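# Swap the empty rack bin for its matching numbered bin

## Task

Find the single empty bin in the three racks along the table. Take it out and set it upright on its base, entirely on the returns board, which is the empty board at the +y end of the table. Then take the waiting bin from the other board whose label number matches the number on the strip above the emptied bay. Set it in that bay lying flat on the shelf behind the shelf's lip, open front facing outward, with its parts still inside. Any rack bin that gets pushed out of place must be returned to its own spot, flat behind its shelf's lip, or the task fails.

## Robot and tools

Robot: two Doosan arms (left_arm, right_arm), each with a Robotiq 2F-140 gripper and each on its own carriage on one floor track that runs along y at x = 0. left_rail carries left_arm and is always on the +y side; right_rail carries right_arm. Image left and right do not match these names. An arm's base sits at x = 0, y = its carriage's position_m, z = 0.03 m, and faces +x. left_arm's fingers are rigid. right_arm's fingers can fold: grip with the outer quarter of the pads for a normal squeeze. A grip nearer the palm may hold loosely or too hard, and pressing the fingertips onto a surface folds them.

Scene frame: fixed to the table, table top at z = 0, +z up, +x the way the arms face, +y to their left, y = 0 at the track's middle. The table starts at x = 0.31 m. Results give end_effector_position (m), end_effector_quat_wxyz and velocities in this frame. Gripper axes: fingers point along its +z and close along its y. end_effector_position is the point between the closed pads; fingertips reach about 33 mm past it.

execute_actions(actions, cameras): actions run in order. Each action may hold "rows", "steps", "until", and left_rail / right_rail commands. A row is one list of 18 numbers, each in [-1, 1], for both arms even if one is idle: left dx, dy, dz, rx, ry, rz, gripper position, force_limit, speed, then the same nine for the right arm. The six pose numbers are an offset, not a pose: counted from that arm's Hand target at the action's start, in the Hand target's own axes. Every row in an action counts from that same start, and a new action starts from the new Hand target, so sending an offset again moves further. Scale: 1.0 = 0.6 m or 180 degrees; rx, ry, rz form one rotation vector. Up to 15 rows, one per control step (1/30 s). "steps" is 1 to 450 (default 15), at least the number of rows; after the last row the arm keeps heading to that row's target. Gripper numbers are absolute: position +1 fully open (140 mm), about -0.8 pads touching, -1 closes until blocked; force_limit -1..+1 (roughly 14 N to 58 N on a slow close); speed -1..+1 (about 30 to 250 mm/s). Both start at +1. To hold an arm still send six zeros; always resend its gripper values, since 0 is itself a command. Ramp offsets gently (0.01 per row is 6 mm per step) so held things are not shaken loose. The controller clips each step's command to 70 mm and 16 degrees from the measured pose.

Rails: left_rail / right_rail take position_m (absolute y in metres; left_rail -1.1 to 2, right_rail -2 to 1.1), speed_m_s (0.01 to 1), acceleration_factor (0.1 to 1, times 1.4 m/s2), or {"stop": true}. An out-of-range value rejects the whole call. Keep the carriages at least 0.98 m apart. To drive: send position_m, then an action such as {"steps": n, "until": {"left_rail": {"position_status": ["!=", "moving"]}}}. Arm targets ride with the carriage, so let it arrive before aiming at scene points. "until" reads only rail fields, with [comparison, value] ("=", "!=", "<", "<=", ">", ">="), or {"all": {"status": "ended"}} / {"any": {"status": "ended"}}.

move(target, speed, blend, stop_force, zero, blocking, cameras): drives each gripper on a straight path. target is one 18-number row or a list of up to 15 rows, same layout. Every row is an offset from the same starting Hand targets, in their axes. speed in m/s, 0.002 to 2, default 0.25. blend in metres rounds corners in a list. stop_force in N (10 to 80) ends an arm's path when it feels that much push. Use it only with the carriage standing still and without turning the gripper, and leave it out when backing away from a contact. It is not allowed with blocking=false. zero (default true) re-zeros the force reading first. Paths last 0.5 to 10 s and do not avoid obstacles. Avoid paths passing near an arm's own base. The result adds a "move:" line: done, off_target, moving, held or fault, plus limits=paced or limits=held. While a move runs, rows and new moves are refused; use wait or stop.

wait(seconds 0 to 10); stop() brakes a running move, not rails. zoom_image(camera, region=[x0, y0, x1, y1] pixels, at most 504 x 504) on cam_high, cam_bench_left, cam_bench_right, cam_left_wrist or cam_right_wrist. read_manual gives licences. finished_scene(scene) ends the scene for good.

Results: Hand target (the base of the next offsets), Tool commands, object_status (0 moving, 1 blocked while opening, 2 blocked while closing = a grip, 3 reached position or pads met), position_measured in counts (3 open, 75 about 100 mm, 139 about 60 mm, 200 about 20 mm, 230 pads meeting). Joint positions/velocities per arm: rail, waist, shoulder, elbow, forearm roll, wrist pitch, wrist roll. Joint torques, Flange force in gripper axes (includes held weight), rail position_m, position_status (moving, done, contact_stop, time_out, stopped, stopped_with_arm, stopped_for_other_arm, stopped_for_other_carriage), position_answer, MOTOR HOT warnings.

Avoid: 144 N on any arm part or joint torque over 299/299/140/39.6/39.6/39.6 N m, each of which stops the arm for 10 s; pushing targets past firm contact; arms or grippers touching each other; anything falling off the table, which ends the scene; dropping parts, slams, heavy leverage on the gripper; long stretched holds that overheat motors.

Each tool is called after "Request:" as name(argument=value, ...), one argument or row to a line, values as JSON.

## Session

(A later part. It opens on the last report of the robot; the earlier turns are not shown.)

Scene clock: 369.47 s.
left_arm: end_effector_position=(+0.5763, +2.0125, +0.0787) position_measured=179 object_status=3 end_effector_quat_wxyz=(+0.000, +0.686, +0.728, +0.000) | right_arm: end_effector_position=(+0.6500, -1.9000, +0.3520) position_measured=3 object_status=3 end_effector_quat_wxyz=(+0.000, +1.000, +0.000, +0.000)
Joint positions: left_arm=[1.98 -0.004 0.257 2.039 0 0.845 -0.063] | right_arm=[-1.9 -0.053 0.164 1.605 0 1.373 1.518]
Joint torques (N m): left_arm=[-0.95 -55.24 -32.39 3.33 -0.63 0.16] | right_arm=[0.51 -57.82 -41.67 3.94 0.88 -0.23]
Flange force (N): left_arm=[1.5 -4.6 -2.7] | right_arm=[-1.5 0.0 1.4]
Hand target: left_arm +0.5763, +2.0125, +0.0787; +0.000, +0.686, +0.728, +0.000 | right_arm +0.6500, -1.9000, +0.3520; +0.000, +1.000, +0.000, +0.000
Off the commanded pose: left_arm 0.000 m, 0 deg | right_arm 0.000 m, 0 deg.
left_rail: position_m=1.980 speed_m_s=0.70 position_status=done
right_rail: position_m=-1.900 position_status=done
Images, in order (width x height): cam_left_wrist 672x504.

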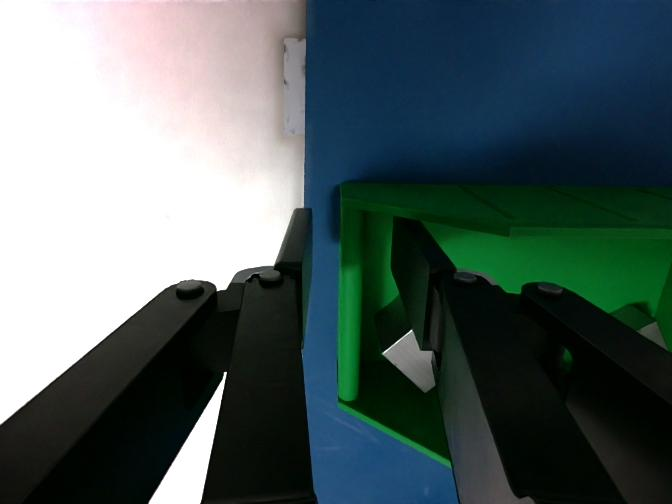

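Request:
move(
  target=[-0.013,-0.006,0.005,0,0,0,-0.4,0,-1,0,0,0,0,0,0,1,1,1],
  speed=0.03,
  cameras=[],
)

Request:
execute_actions(
  actions=[
    {"rows":[[0,0,0,0,0,0,-1,-1,-1,0,0,0,0,0,0,1,1,1]],"steps":75},
    {"rows":[[0,0,0,0,0,0,-0.98,1,-1,0,0,0,0,0,0,1,1,1]],"steps":30},
  ],
  cameras=["cam_left_wrist"],
)

Request:
move(
  target=[0,0,-0.06,0,0,0,-0.98,1,-1,0,0,0,0,0,0,1,1,1],
  speed=0.05,
  cameras=["cam_left_wrist","cam_bench_left"],
)

Request:
zoom_image(
  camera="cam_bench_left",
  region=[300, 240, 460, 400],
)

Scene clock: 381.47 s.
left_arm: end_effector_position=(+0.5732, +2.0045, +0.0757) position_measured=179 object_status=3 end_effector_quat_wxyz=(+0.000, +0.686, +0.728, +0.000) | right_arm: end_effector_position=(+0.6500, -1.9000, +0.3520) position_measured=3 object_status=3 end_effector_quat_wxyz=(+0.000, +1.000, +0.000, +0.000)
Joint positions: left_arm=[1.98 -0.017 0.256 2.047 0 0.838 -0.077] | right_arm=[-1.9 -0.053 0.164 1.605 0 1.373 1.518]
Joint torques (N m): left_arm=[0.79 -54.67 -32.26 3.32 -0.79 0.39] | right_arm=[0.53 -58.08 -41.46 3.93 0.88 -0.21]
Flange force (N): left_arm=[-1.8 -4.9 -3.1] | right_arm=[-1.0 -0.1 1.2]
Hand target: left_arm +0.5732, +2.0045, +0.0757; +0.000, +0.686, +0.728, +0.000 | right_arm +0.6500, -1.9000, +0.3520; +0.000, +1.000, +0.000, +0.000
Off the commanded pose: left_arm 0.000 m, 0 deg | right_arm 0.000 m, 0 deg.
left_rail: position_m=1.980 speed_m_s=0.70 position_status=done
right_rail: position_m=-1.900 position_status=done
move: done
No camera images: "cameras" was empty.

Scene clock: 385.17 s.
left_arm: end_effector_position=(+0.5731, +2.0045, +0.0757) position_measured=220 object_status=2 end_effector_quat_wxyz=(+0.000, +0.686, +0.728, +0.000) | right_arm: end_effector_position=(+0.6500, -1.9000, +0.3520) position_measured=3 object_status=3 end_effector_quat_wxyz=(+0.000, +1.000, +0.000, +0.000)
Joint positions: left_arm=[1.98 -0.018 0.256 2.047 0 0.838 -0.077] | right_arm=[-1.9 -0.053 0.164 1.605 0 1.373 1.518]
Joint torques (N m): left_arm=[-1.07 -44.51 -28.22 3.34 -2.7 0.24] | right_arm=[0.92 -57.73 -41.61 3.97 0.84 -0.16]
Flange force (N): left_arm=[2.0 -10.0 -22.8] | right_arm=[-1.7 0.8 1.1]
Flange force at the end of the 1st action (N): left_arm=[-0.3 -5.4 -5.9] | right_arm=[-1.6 0.8 0.9]
Hand target: left_arm +0.5732, +2.0045, +0.0757; +0.000, +0.686, +0.728, +0.000 | right_arm +0.6500, -1.9000, +0.3520; +0.000, +1.000, +0.000, +0.000
Off the commanded pose: left_arm 0.000 m, 0 deg | right_arm 0.000 m, 0 deg.
left_rail: position_m=1.980 speed_m_s=0.70 position_status=done
right_rail: position_m=-1.900 position_status=done
Images, in order (width x height): cam_left_wrist 672x504.

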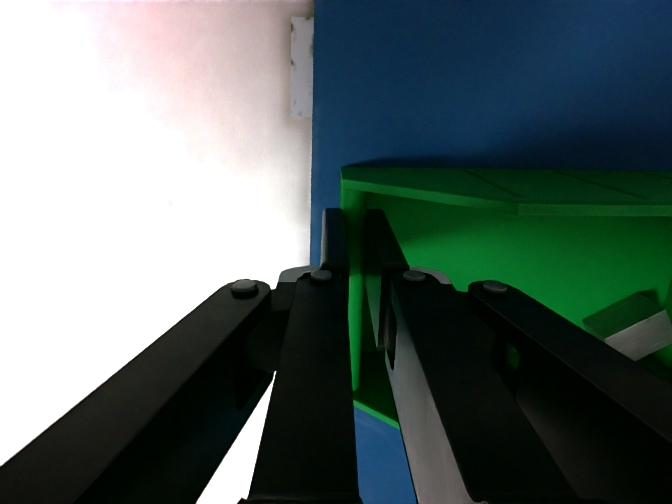

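Scene clock: 386.27 s.
left_arm: end_effector_position=(+0.5731, +2.0045, +0.1117) position_measured=220 object_status=2 end_effector_quat_wxyz=(+0.000, +0.686, +0.728, +0.000) | right_arm: end_effector_position=(+0.6500, -1.9000, +0.3520) position_measured=3 object_status=3 end_effector_quat_wxyz=(+0.000, +1.000, +0.000, +0.000)
Joint positions: left_arm=[1.98 -0.018 0.215 2.019 0 0.908 -0.077] | right_arm=[-1.9 -0.053 0.164 1.605 0 1.373 1.518]
Joint torques (N m): left_arm=[0.21 -54.64 -36.24 3.36 -1.16 0.16] | right_arm=[0.92 -57.65 -41.59 3.97 0.88 -0.24]
Flange force (N): left_arm=[-0.5 -5.5 0.9] | right_arm=[-1.7 0.8 1.2]
Hand target: left_arm +0.5732, +2.0045, +0.1117; +0.000, +0.686, +0.728, +0.000 | right_arm +0.6500, -1.9000, +0.3520; +0.000, +1.000, +0.000, +0.000
Off the commanded pose: left_arm 0.000 m, 0 deg | right_arm 0.000 m, 0 deg.
left_rail: position_m=1.980 speed_m_s=0.70 position_status=done
right_rail: position_m=-1.900 position_status=done
move: done
Images, in order (width x height): cam_bench_left 672x504, cam_left_wrist 672x504.

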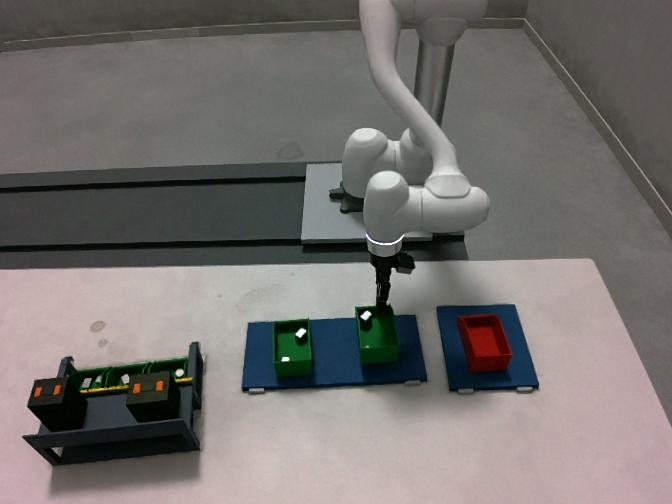

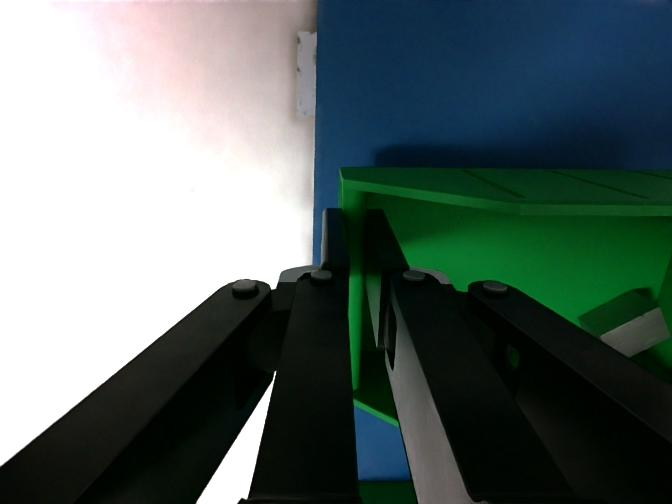

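Scaled by 3.150 from the camera's 672x504 image, which has a finer 960x720 frame.

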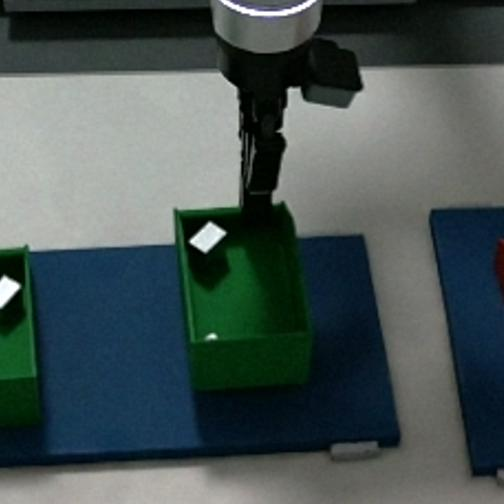

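Request:
move(
  target=[0,-0.1,-0.48,0,0,0,-0.98,1,-1,0,0,0,0,0,0,1,1,1],
  speed=0.15,
  cameras=[],
)

Request:
execute_actions(
  actions=[
    {"left_rail":{"position_m":0.05,"acceleration_factor":0.25,"speed_m_s":0.6},"steps":400,"until":{"left_rail":{"position_status":["!=","moving"]}}},
  ],
  cameras=["cam_left_wrist"],
)

Scene clock: 401.70 s.
left_arm: end_effector_position=(+0.5132, +2.0009, +0.3997) position_measured=220 object_status=2 end_effector_quat_wxyz=(+0.000, +0.686, +0.728, +0.000) | right_arm: end_effector_position=(+0.6500, -1.9000, +0.3520) position_measured=3 object_status=3 end_effector_quat_wxyz=(+0.000, +1.000, +0.000, +0.000)
Joint positions: left_arm=[1.98 -0.027 -0.068 1.763 0 1.447 -0.086] | right_arm=[-1.9 -0.053 0.164 1.605 0 1.373 1.518]
Joint torques (N m): left_arm=[-0.25 -35.34 -45.13 4.33 -0.9 0.17] | right_arm=[0.68 -57.69 -41.6 3.92 0.87 -0.11]
Flange force (N): left_arm=[0.4 -3.8 4.8] | right_arm=[-1.8 0.3 1.2]
Hand target: left_arm +0.5132, +2.0009, +0.3997; +0.000, +0.686, +0.728, +0.000 | right_arm +0.6500, -1.9000, +0.3520; +0.000, +1.000, +0.000, +0.000
Off the commanded pose: left_arm 0.000 m, 0 deg | right_arm 0.000 m, 0 deg.
left_rail: position_m=1.980 speed_m_s=0.70 position_status=done
right_rail: position_m=-1.900 position_status=done
move: done
No camera images: "cameras" was empty.

Scene clock: 406.87 s.
left_arm: end_effector_position=(+0.5132, +0.0709, +0.3997) position_measured=220 object_status=2 end_effector_quat_wxyz=(+0.000, +0.686, +0.728, +0.000) | right_arm: end_effector_position=(+0.6500, -1.9000, +0.3520) position_measured=3 object_status=3 end_effector_quat_wxyz=(+0.000, +1.000, +0.000, +0.000)
Joint positions: left_arm=[0.05 -0.027 -0.068 1.762 0 1.447 -0.086] | right_arm=[-1.9 -0.053 0.164 1.605 0 1.373 1.518]
Joint torques (N m): left_arm=[-0.09 -33.9 -45.55 4.31 -0.92 0.16] | right_arm=[0.73 -57.6 -41.55 3.88 0.83 -0.2]
Flange force (N): left_arm=[0.2 -6.9 5.0] | right_arm=[-1.8 0.6 1.2]
Hand target: left_arm +0.5132, +0.0709, +0.3997; +0.000, +0.686, +0.728, +0.000 | right_arm +0.6500, -1.9000, +0.3520; +0.000, +1.000, +0.000, +0.000
Tool commands: left_gripper/position=-0.98 left_gripper/force_limit=+1.0 left_gripper/speed=-1.0 right_gripper/position=+1.0 right_gripper/force_limit=+1.0 right_gripper/speed=+1.0
Off the commanded pose: left_arm 0.000 m, 0 deg | right_arm 0.000 m, 0 deg.
left_rail: position_m=0.050 speed_m_s=0.60 position_status=done
right_rail: position_m=-1.900 position_status=done
Images, in order (width x height): cam_left_wrist 672x504.

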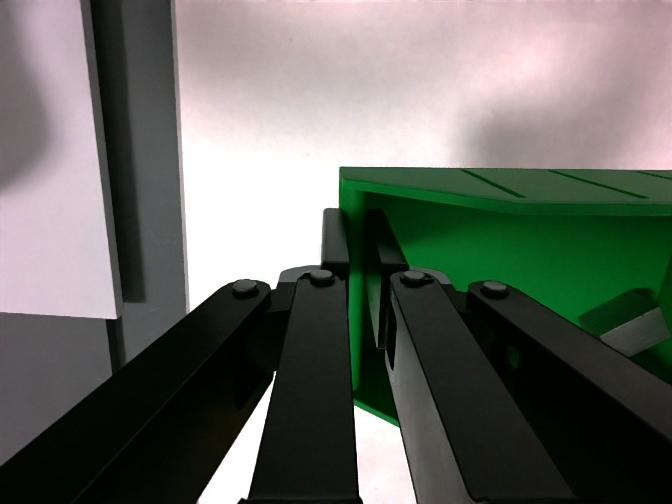

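Request:
move(
  target=[
    [-0.972,-0.1,0.1,0,0,0,-0.98,1,-1,0,0,0,0,0,0,1,1,1],
    [-0.972,0.02,0.523,0,0,0,-0.98,1,-1,0,0,0,0,0,0,1,1,1],
  ],
  speed=0.2,
  cameras=["cam_left_wrist"],
)

Request:
move(
  target=[0,0.13,0,0,0,0,-0.98,1,-1,0,0,0,0,0,0,1,1,1],
  speed=0.05,
  stop_force=15,
  cameras=["cam_left_wrist"],
)

Scene clock: 424.70 s.
left_arm: end_effector_position=(+0.5600, -0.5106, +0.0860) position_measured=220 object_status=2 end_effector_quat_wxyz=(+0.000, +0.686, +0.728, +0.000) | right_arm: end_effector_position=(+0.6500, -1.9000, +0.3520) position_measured=3 object_status=3 end_effector_quat_wxyz=(+0.000, +1.000, +0.000, +0.000)
Joint positions: left_arm=[0.05 -0.829 0.538 1.592 0 1.012 -0.889] | right_arm=[-1.9 -0.053 0.164 1.605 0 1.373 1.518]
Joint torques (N m): left_arm=[-0.05 -88.24 -38.83 3.87 -0.88 0.17] | right_arm=[0.46 -57.86 -41.55 3.9 0.86 -0.23]
Flange force (N): left_arm=[5.4 -4.5 1.0] | right_arm=[-1.1 0.7 1.2]
Hand target: left_arm +0.5600, -0.5106, +0.0859; +0.000, +0.686, +0.728, +0.000 | right_arm +0.6500, -1.9000, +0.3520; +0.000, +1.000, +0.000, +0.000
Off the commanded pose: left_arm 0.000 m, 0 deg | right_arm 0.000 m, 0 deg.
left_rail: position_m=0.050 speed_m_s=0.60 position_status=done
right_rail: position_m=-1.900 position_status=done
move: done
Images, in order (width x height): cam_left_wrist 672x504.

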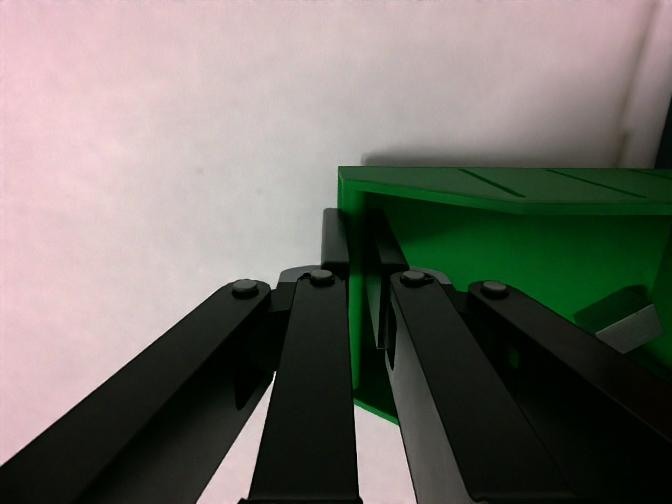

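Scene clock: 427.10 s.
left_arm: end_effector_position=(+0.6379, -0.5059, +0.0859) position_measured=220 object_status=2 end_effector_quat_wxyz=(+0.000, +0.686, +0.728, +0.000) | right_arm: end_effector_position=(+0.6500, -1.9000, +0.3520) position_measured=3 object_status=3 end_effector_quat_wxyz=(+0.000, +1.000, +0.000, +0.000)
Joint positions: left_arm=[0.05 -0.758 0.613 1.465 0 1.064 -0.817] | right_arm=[-1.9 -0.053 0.164 1.605 0 1.373 1.518]
Joint torques (N m): left_arm=[0.44 -97.14 -39.93 4.02 -0.9 0.21] | right_arm=[0.59 -57.28 -41.48 3.94 0.8 -0.18]
Flange force (N): left_arm=[3.5 -4.1 2.9] | right_arm=[-2.1 0.1 0.4]
Hand target: left_arm +0.6379, -0.5059, +0.0859; +0.000, +0.686, +0.728, +0.000 | right_arm +0.6500, -1.9000, +0.3520; +0.000, +1.000, +0.000, +0.000
Off the commanded pose: left_arm 0.000 m, 0 deg | right_arm 0.000 m, 0 deg.
left_rail: position_m=0.050 speed_m_s=0.60 position_status=done
right_rail: position_m=-1.900 position_status=done
move: done
Images, in order (width x height): cam_left_wrist 672x504.

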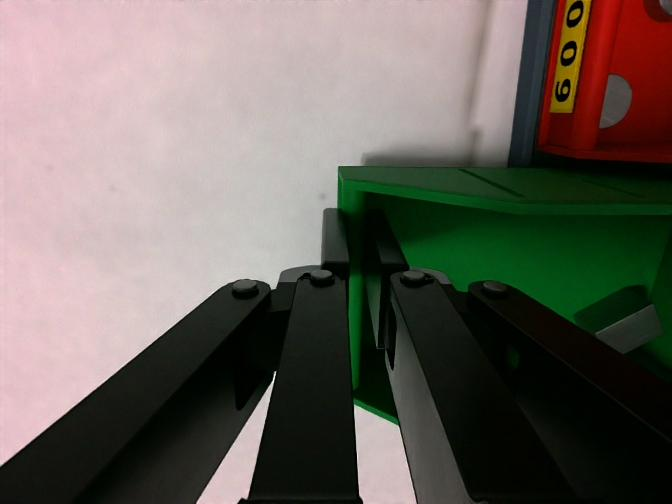

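Request:
move(
  target=[0,0.169,0,0,0,0,-0.98,1,-1,0,0,0,0,0,0,1,1,1],
  speed=0.04,
  stop_force=12,
  cameras=["cam_left_wrist","cam_high"],
)

Scene clock: 440.60 s.
left_arm: end_effector_position=(+0.7391, -0.4998, +0.0859) position_measured=220 object_status=2 end_effector_quat_wxyz=(+0.000, +0.686, +0.728, +0.000) | right_arm: end_effector_position=(+0.6500, -1.9000, +0.3520) position_measured=3 object_status=3 end_effector_quat_wxyz=(+0.000, +1.000, +0.000, +0.000)
Joint positions: left_arm=[0.05 -0.677 0.724 1.269 0 1.149 -0.737] | right_arm=[-1.9 -0.053 0.164 1.605 0 1.373 1.518]
Joint torques (N m): left_arm=[-0.07 -108.11 -42.18 4.15 -0.98 0.2] | right_arm=[0.42 -58.07 -41.7 3.88 0.93 -0.19]
Flange force (N): left_arm=[5.2 -5.5 3.0] | right_arm=[-1.3 -0.2 1.5]
Hand target: left_arm +0.7391, -0.4998, +0.0859; +0.000, +0.686, +0.728, +0.000 | right_arm +0.6500, -1.9000, +0.3520; +0.000, +1.000, +0.000, +0.000
Off the commanded pose: left_arm 0.000 m, 0 deg | right_arm 0.000 m, 0 deg.
left_rail: position_m=0.050 speed_m_s=0.60 position_status=done
right_rail: position_m=-1.900 position_status=done
move: done
Images, in order (width x height): cam_high 672x504, cam_left_wrist 672x504.

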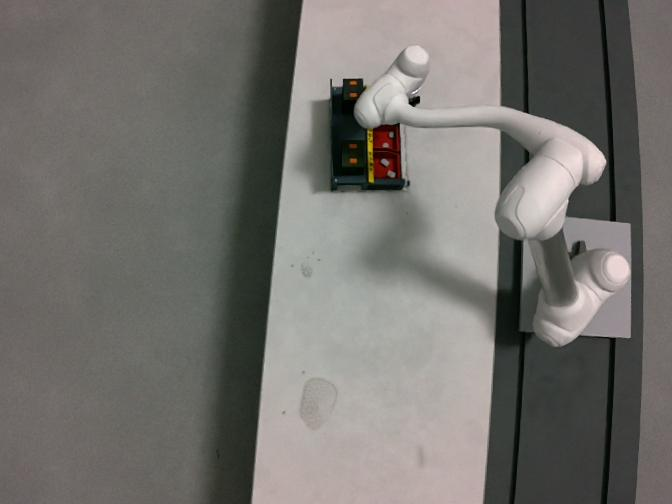

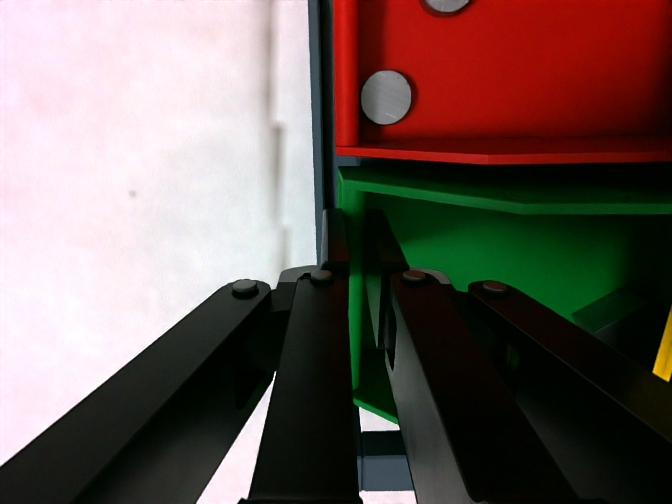

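Request:
move(
  target=[-0.0125,0.002,0.01,0,0,0,-0.98,1,-1,0,0,0,0,0,0,1,1,1],
  speed=0.03,
  cameras=["cam_left_wrist"],
)

Request:
move(
  target=[0,0,0.035,0,0,0,-0.98,1,-1,0,0,0,0,0,0,1,1,1],
  speed=0.015,
  stop_force=10,
  cameras=["cam_left_wrist"],
)

Scene clock: 449.97 s.
left_arm: end_effector_position=(+0.7407, -0.5072, +0.0800) position_measured=220 object_status=2 end_effector_quat_wxyz=(+0.000, +0.686, +0.728, +0.000) | right_arm: end_effector_position=(+0.6500, -1.9000, +0.3520) position_measured=3 object_status=3 end_effector_quat_wxyz=(+0.000, +1.000, +0.000, +0.000)
Joint positions: left_arm=[0.05 -0.682 0.737 1.257 0 1.148 -0.742] | right_arm=[-1.9 -0.053 0.164 1.605 0 1.373 1.518]
Joint torques (N m): left_arm=[0.81 -109.33 -41.42 4.16 -0.89 0.1] | right_arm=[0.64 -57.98 -41.62 3.96 0.86 -0.23]
Flange force (N): left_arm=[2.9 -4.1 2.9] | right_arm=[-1.1 0.6 1.3]
Hand target: left_arm +0.7408, -0.5073, +0.0799; +0.000, +0.686, +0.728, +0.000 | right_arm +0.6500, -1.9000, +0.3520; +0.000, +1.000, +0.000, +0.000
Off the commanded pose: left_arm 0.000 m, 0 deg | right_arm 0.000 m, 0 deg.
left_rail: position_m=0.050 speed_m_s=0.60 position_status=done
right_rail: position_m=-1.900 position_status=done
move: done
Images, in order (width x height): cam_left_wrist 672x504.

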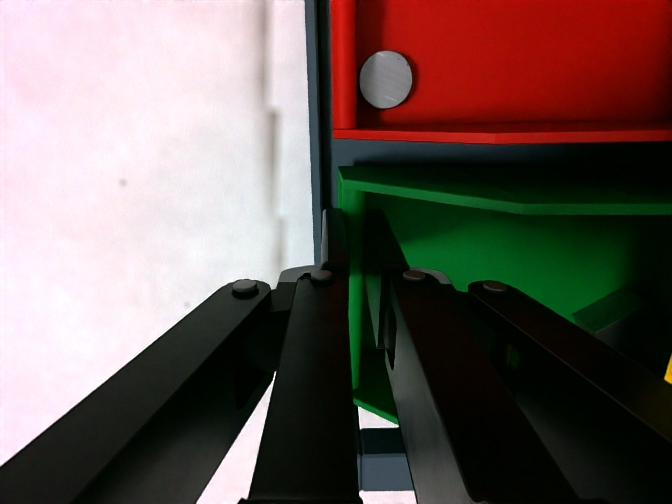

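Scene clock: 451.63 s.
left_arm: end_effector_position=(+0.7408, -0.5073, +0.0646) position_measured=220 object_status=2 end_effector_quat_wxyz=(+0.000, +0.686, +0.728, +0.000) | right_arm: end_effector_position=(+0.6500, -1.9000, +0.3520) position_measured=3 object_status=3 end_effector_quat_wxyz=(+0.000, +1.000, +0.000, +0.000)
Joint positions: left_arm=[0.05 -0.682 0.748 1.267 0 1.127 -0.742] | right_arm=[-1.9 -0.053 0.164 1.605 0 1.373 1.518]
Joint torques (N m): left_arm=[0.16 -86.78 -31.61 3.92 -2.47 0.13] | right_arm=[0.36 -57.65 -41.76 3.94 0.86 -0.17]
Flange force (N): left_arm=[7.4 -9.0 -22.0] | right_arm=[-2.0 0.2 1.4]
Hand target: left_arm +0.7408, -0.5073, +0.0646; +0.000, +0.686, +0.728, +0.000 (not the last commanded pose) | right_arm +0.6500, -1.9000, +0.3520; +0.000, +1.000, +0.000, +0.000
Off the commanded pose: left_arm 0.006 m, 0 deg | right_arm 0.000 m, 0 deg.
left_rail: position_m=0.050 speed_m_s=0.60 position_status=done
right_rail: position_m=-1.900 position_status=done
move: contact (left_arm)
Images, in order (width x height): cam_left_wrist 672x504.

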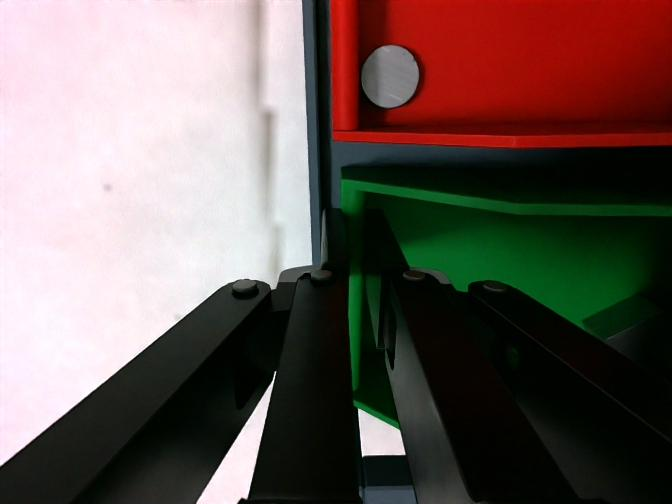

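Request:
move(
  target=[0,0,-0.001,0,0,0,-0.98,1,-1,0,0,0,0,0,0,1,1,1],
  cameras=[],
)

Request:
execute_actions(
  actions=[
    {"rows":[[0,0,0,0,0,0,-0.4,0,-1,0,0,0,0,0,0,1,1,1]],"steps":40},
  ],
  cameras=["cam_left_wrist"],
)

Request:
move(
  target=[
    [0,0,-0.1,0,0,0,-0.4,0,-1,0,0,0,0,0,0,1,1,1],
    [0,-0.4,-0.3,0,0,0,-0.4,0,-1,0,0,0,0,0,0,1,1,1],
    [0,-0.4,-0.3,0,0,0.519,-0.4,0,-1,0,0,0,0,0,0,1,1,1],
  ],
  cameras=["cam_left_wrist","cam_high"],
)

Request:
move(
  target=[0,0,0,0,0.389,0,-0.4,0,-1,0,0,0,0,0,0,1,1,1],
  cameras=["cam_left_wrist","cam_bench_left"],
)

Request:
zoom_image(
  camera="cam_left_wrist",
  region=[100, 50, 500, 350],
)

Scene clock: 461.37 s.
left_arm: end_effector_position=(+0.7408, -0.5073, +0.0651) position_measured=220 object_status=2 end_effector_quat_wxyz=(+0.000, +0.686, +0.728, +0.000) | right_arm: end_effector_position=(+0.6500, -1.9000, +0.3520) position_measured=3 object_status=3 end_effector_quat_wxyz=(+0.000, +1.000, +0.000, +0.000)
Joint positions: left_arm=[0.05 -0.682 0.747 1.267 0 1.128 -0.742] | right_arm=[-1.9 -0.053 0.164 1.605 0 1.373 1.518]
Joint torques (N m): left_arm=[0.22 -104.07 -39.59 4.06 -0.62 0.23] | right_arm=[1.01 -57.51 -41.59 3.94 0.85 -0.19]
Flange force (N): left_arm=[6.3 -7.9 -1.9] | right_arm=[-2.0 0.6 0.7]
Hand target: left_arm +0.7408, -0.5073, +0.0652; +0.000, +0.686, +0.728, +0.000 | right_arm +0.6500, -1.9000, +0.3520; +0.000, +1.000, +0.000, +0.000
Off the commanded pose: left_arm 0.000 m, 0 deg | right_arm 0.000 m, 0 deg.
left_rail: position_m=0.050 speed_m_s=0.60 position_status=done
right_rail: position_m=-1.900 position_status=done
move: done
No camera images: "cameras" was empty.

Scene clock: 462.90 s.
left_arm: end_effector_position=(+0.7408, -0.5073, +0.0652) position_measured=179 object_status=3 end_effector_quat_wxyz=(+0.000, +0.686, +0.728, +0.000) | right_arm: end_effector_position=(+0.6500, -1.9000, +0.3520) position_measured=3 object_status=3 end_effector_quat_wxyz=(+0.000, +1.000, +0.000, +0.000)
Joint positions: left_arm=[0.05 -0.682 0.747 1.267 0 1.128 -0.742] | right_arm=[-1.9 -0.053 0.164 1.605 0 1.373 1.518]
Joint torques (N m): left_arm=[0.45 -105.59 -38.99 4.01 -0.56 0.23] | right_arm=[0.96 -57.55 -41.63 3.87 0.9 -0.24]
Flange force (N): left_arm=[3.5 -5.0 -1.6] | right_arm=[-2.0 0.8 0.8]
Hand target: left_arm +0.7408, -0.5073, +0.0652; +0.000, +0.686, +0.728, +0.000 | right_arm +0.6500, -1.9000, +0.3520; +0.000, +1.000, +0.000, +0.000
Off the commanded pose: left_arm 0.000 m, 0 deg | right_arm 0.000 m, 0 deg.
left_rail: position_m=0.050 speed_m_s=0.60 position_status=done
right_rail: position_m=-1.900 position_status=done
Images, in order (width x height): cam_left_wrist 672x504.

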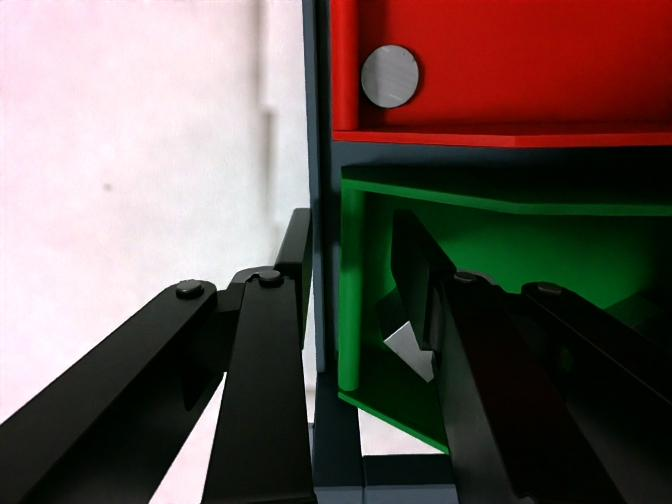

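Scene clock: 468.87 s.
left_arm: end_effector_position=(+0.5012, -0.5216, +0.2451) position_measured=179 object_status=3 end_effector_quat_wxyz=(+0.000, +1.000, +0.000, +0.000) | right_arm: end_effector_position=(+0.6500, -1.9000, +0.3520) position_measured=3 object_status=3 end_effector_quat_wxyz=(+0.000, +1.000, +0.000, +0.000)
Joint positions: left_arm=[0.05 -0.896 0.381 1.519 0 1.242 0.674] | right_arm=[-1.9 -0.053 0.164 1.605 0 1.373 1.518]
Joint torques (N m): left_arm=[0.02 -75.52 -41.19 4.23 -0.62 0.45] | right_arm=[1.18 -57.04 -41.68 3.95 0.87 -0.21]
Flange force (N): left_arm=[-4.9 -5.2 0.1] | right_arm=[-3.0 0.7 0.9]
Hand target: left_arm +0.5012, -0.5216, +0.2451; +0.000, +1.000, +0.000, +0.000 | right_arm +0.6500, -1.9000, +0.3520; +0.000, +1.000, +0.000, +0.000
Off the commanded pose: left_arm 0.000 m, 0 deg | right_arm 0.000 m, 0 deg.
left_rail: position_m=0.050 speed_m_s=0.60 position_status=done
right_rail: position_m=-1.900 position_status=done
move: done
Images, in order (width x height): cam_high 672x504, cam_left_wrist 672x504.

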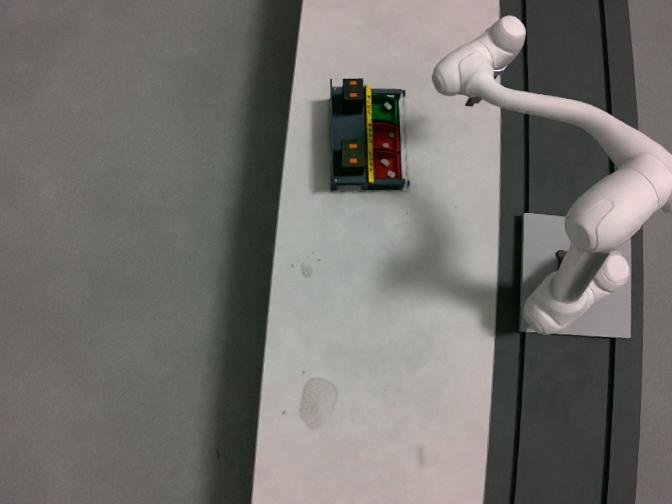

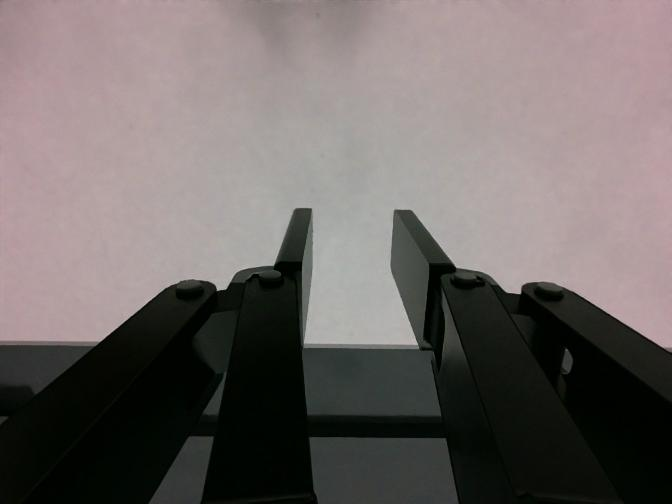

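Scene clock: 471.87 s.
left_arm: end_effector_position=(+0.5012, -0.5216, +0.2452) position_measured=179 object_status=3 end_effector_quat_wxyz=(+0.000, +0.819, +0.000, +0.574) | right_arm: end_effector_position=(+0.6500, -1.9000, +0.3520) position_measured=3 object_status=3 end_effector_quat_wxyz=(+0.000, +1.000, +0.000, +0.000)
Joint positions: left_arm=[0.05 -1.309 0.355 2.026 1.505 1.143 -0.75] | right_arm=[-1.9 -0.053 0.164 1.605 0 1.373 1.518]
Joint torques (N m): left_arm=[0.15 -66.27 -33.64 2.25 1.3 0.15] | right_arm=[0.9 -57.75 -41.62 3.93 0.92 -0.22]
Flange force (N): left_arm=[1.7 -4.4 -3.0] | right_arm=[-1.5 0.9 1.3]
Hand target: left_arm +0.5012, -0.5216, +0.2451; +0.000, +0.819, +0.000, +0.574 | right_arm +0.6500, -1.9000, +0.3520; +0.000, +1.000, +0.000, +0.000
Off the commanded pose: left_arm 0.000 m, 0 deg | right_arm 0.000 m, 0 deg.
left_rail: position_m=0.050 speed_m_s=0.60 position_status=done
right_rail: position_m=-1.900 position_status=done
move: done
Images, in order (width x height): cam_bench_left 672x504, cam_left_wrist 672x504.

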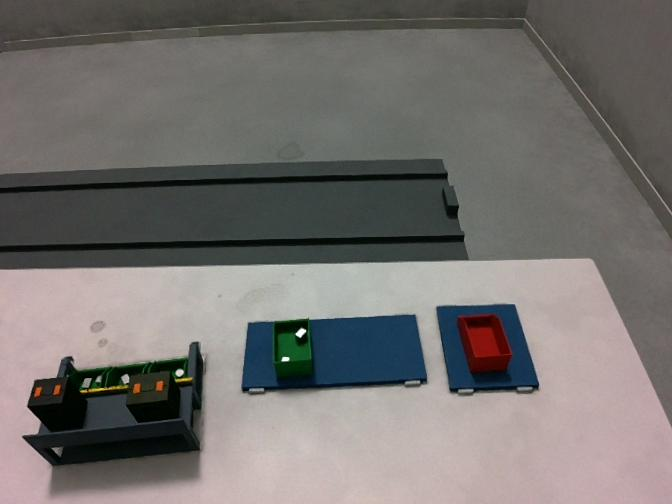

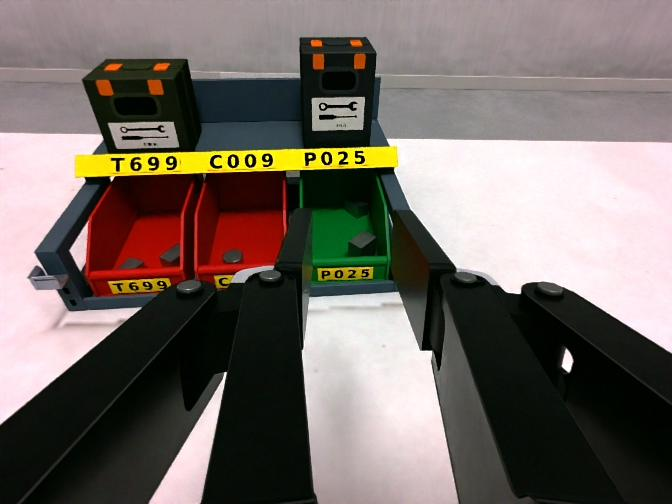

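Scaled by 1.260 from the camera's 672x504 image, which has a finer 960x720 frame.

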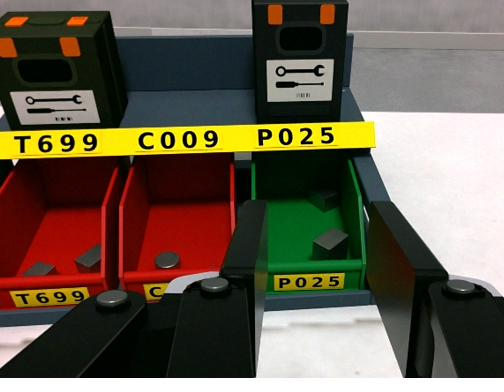

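Request:
finished_scene(
  scene=1,
)

The scene is finished: the task was done.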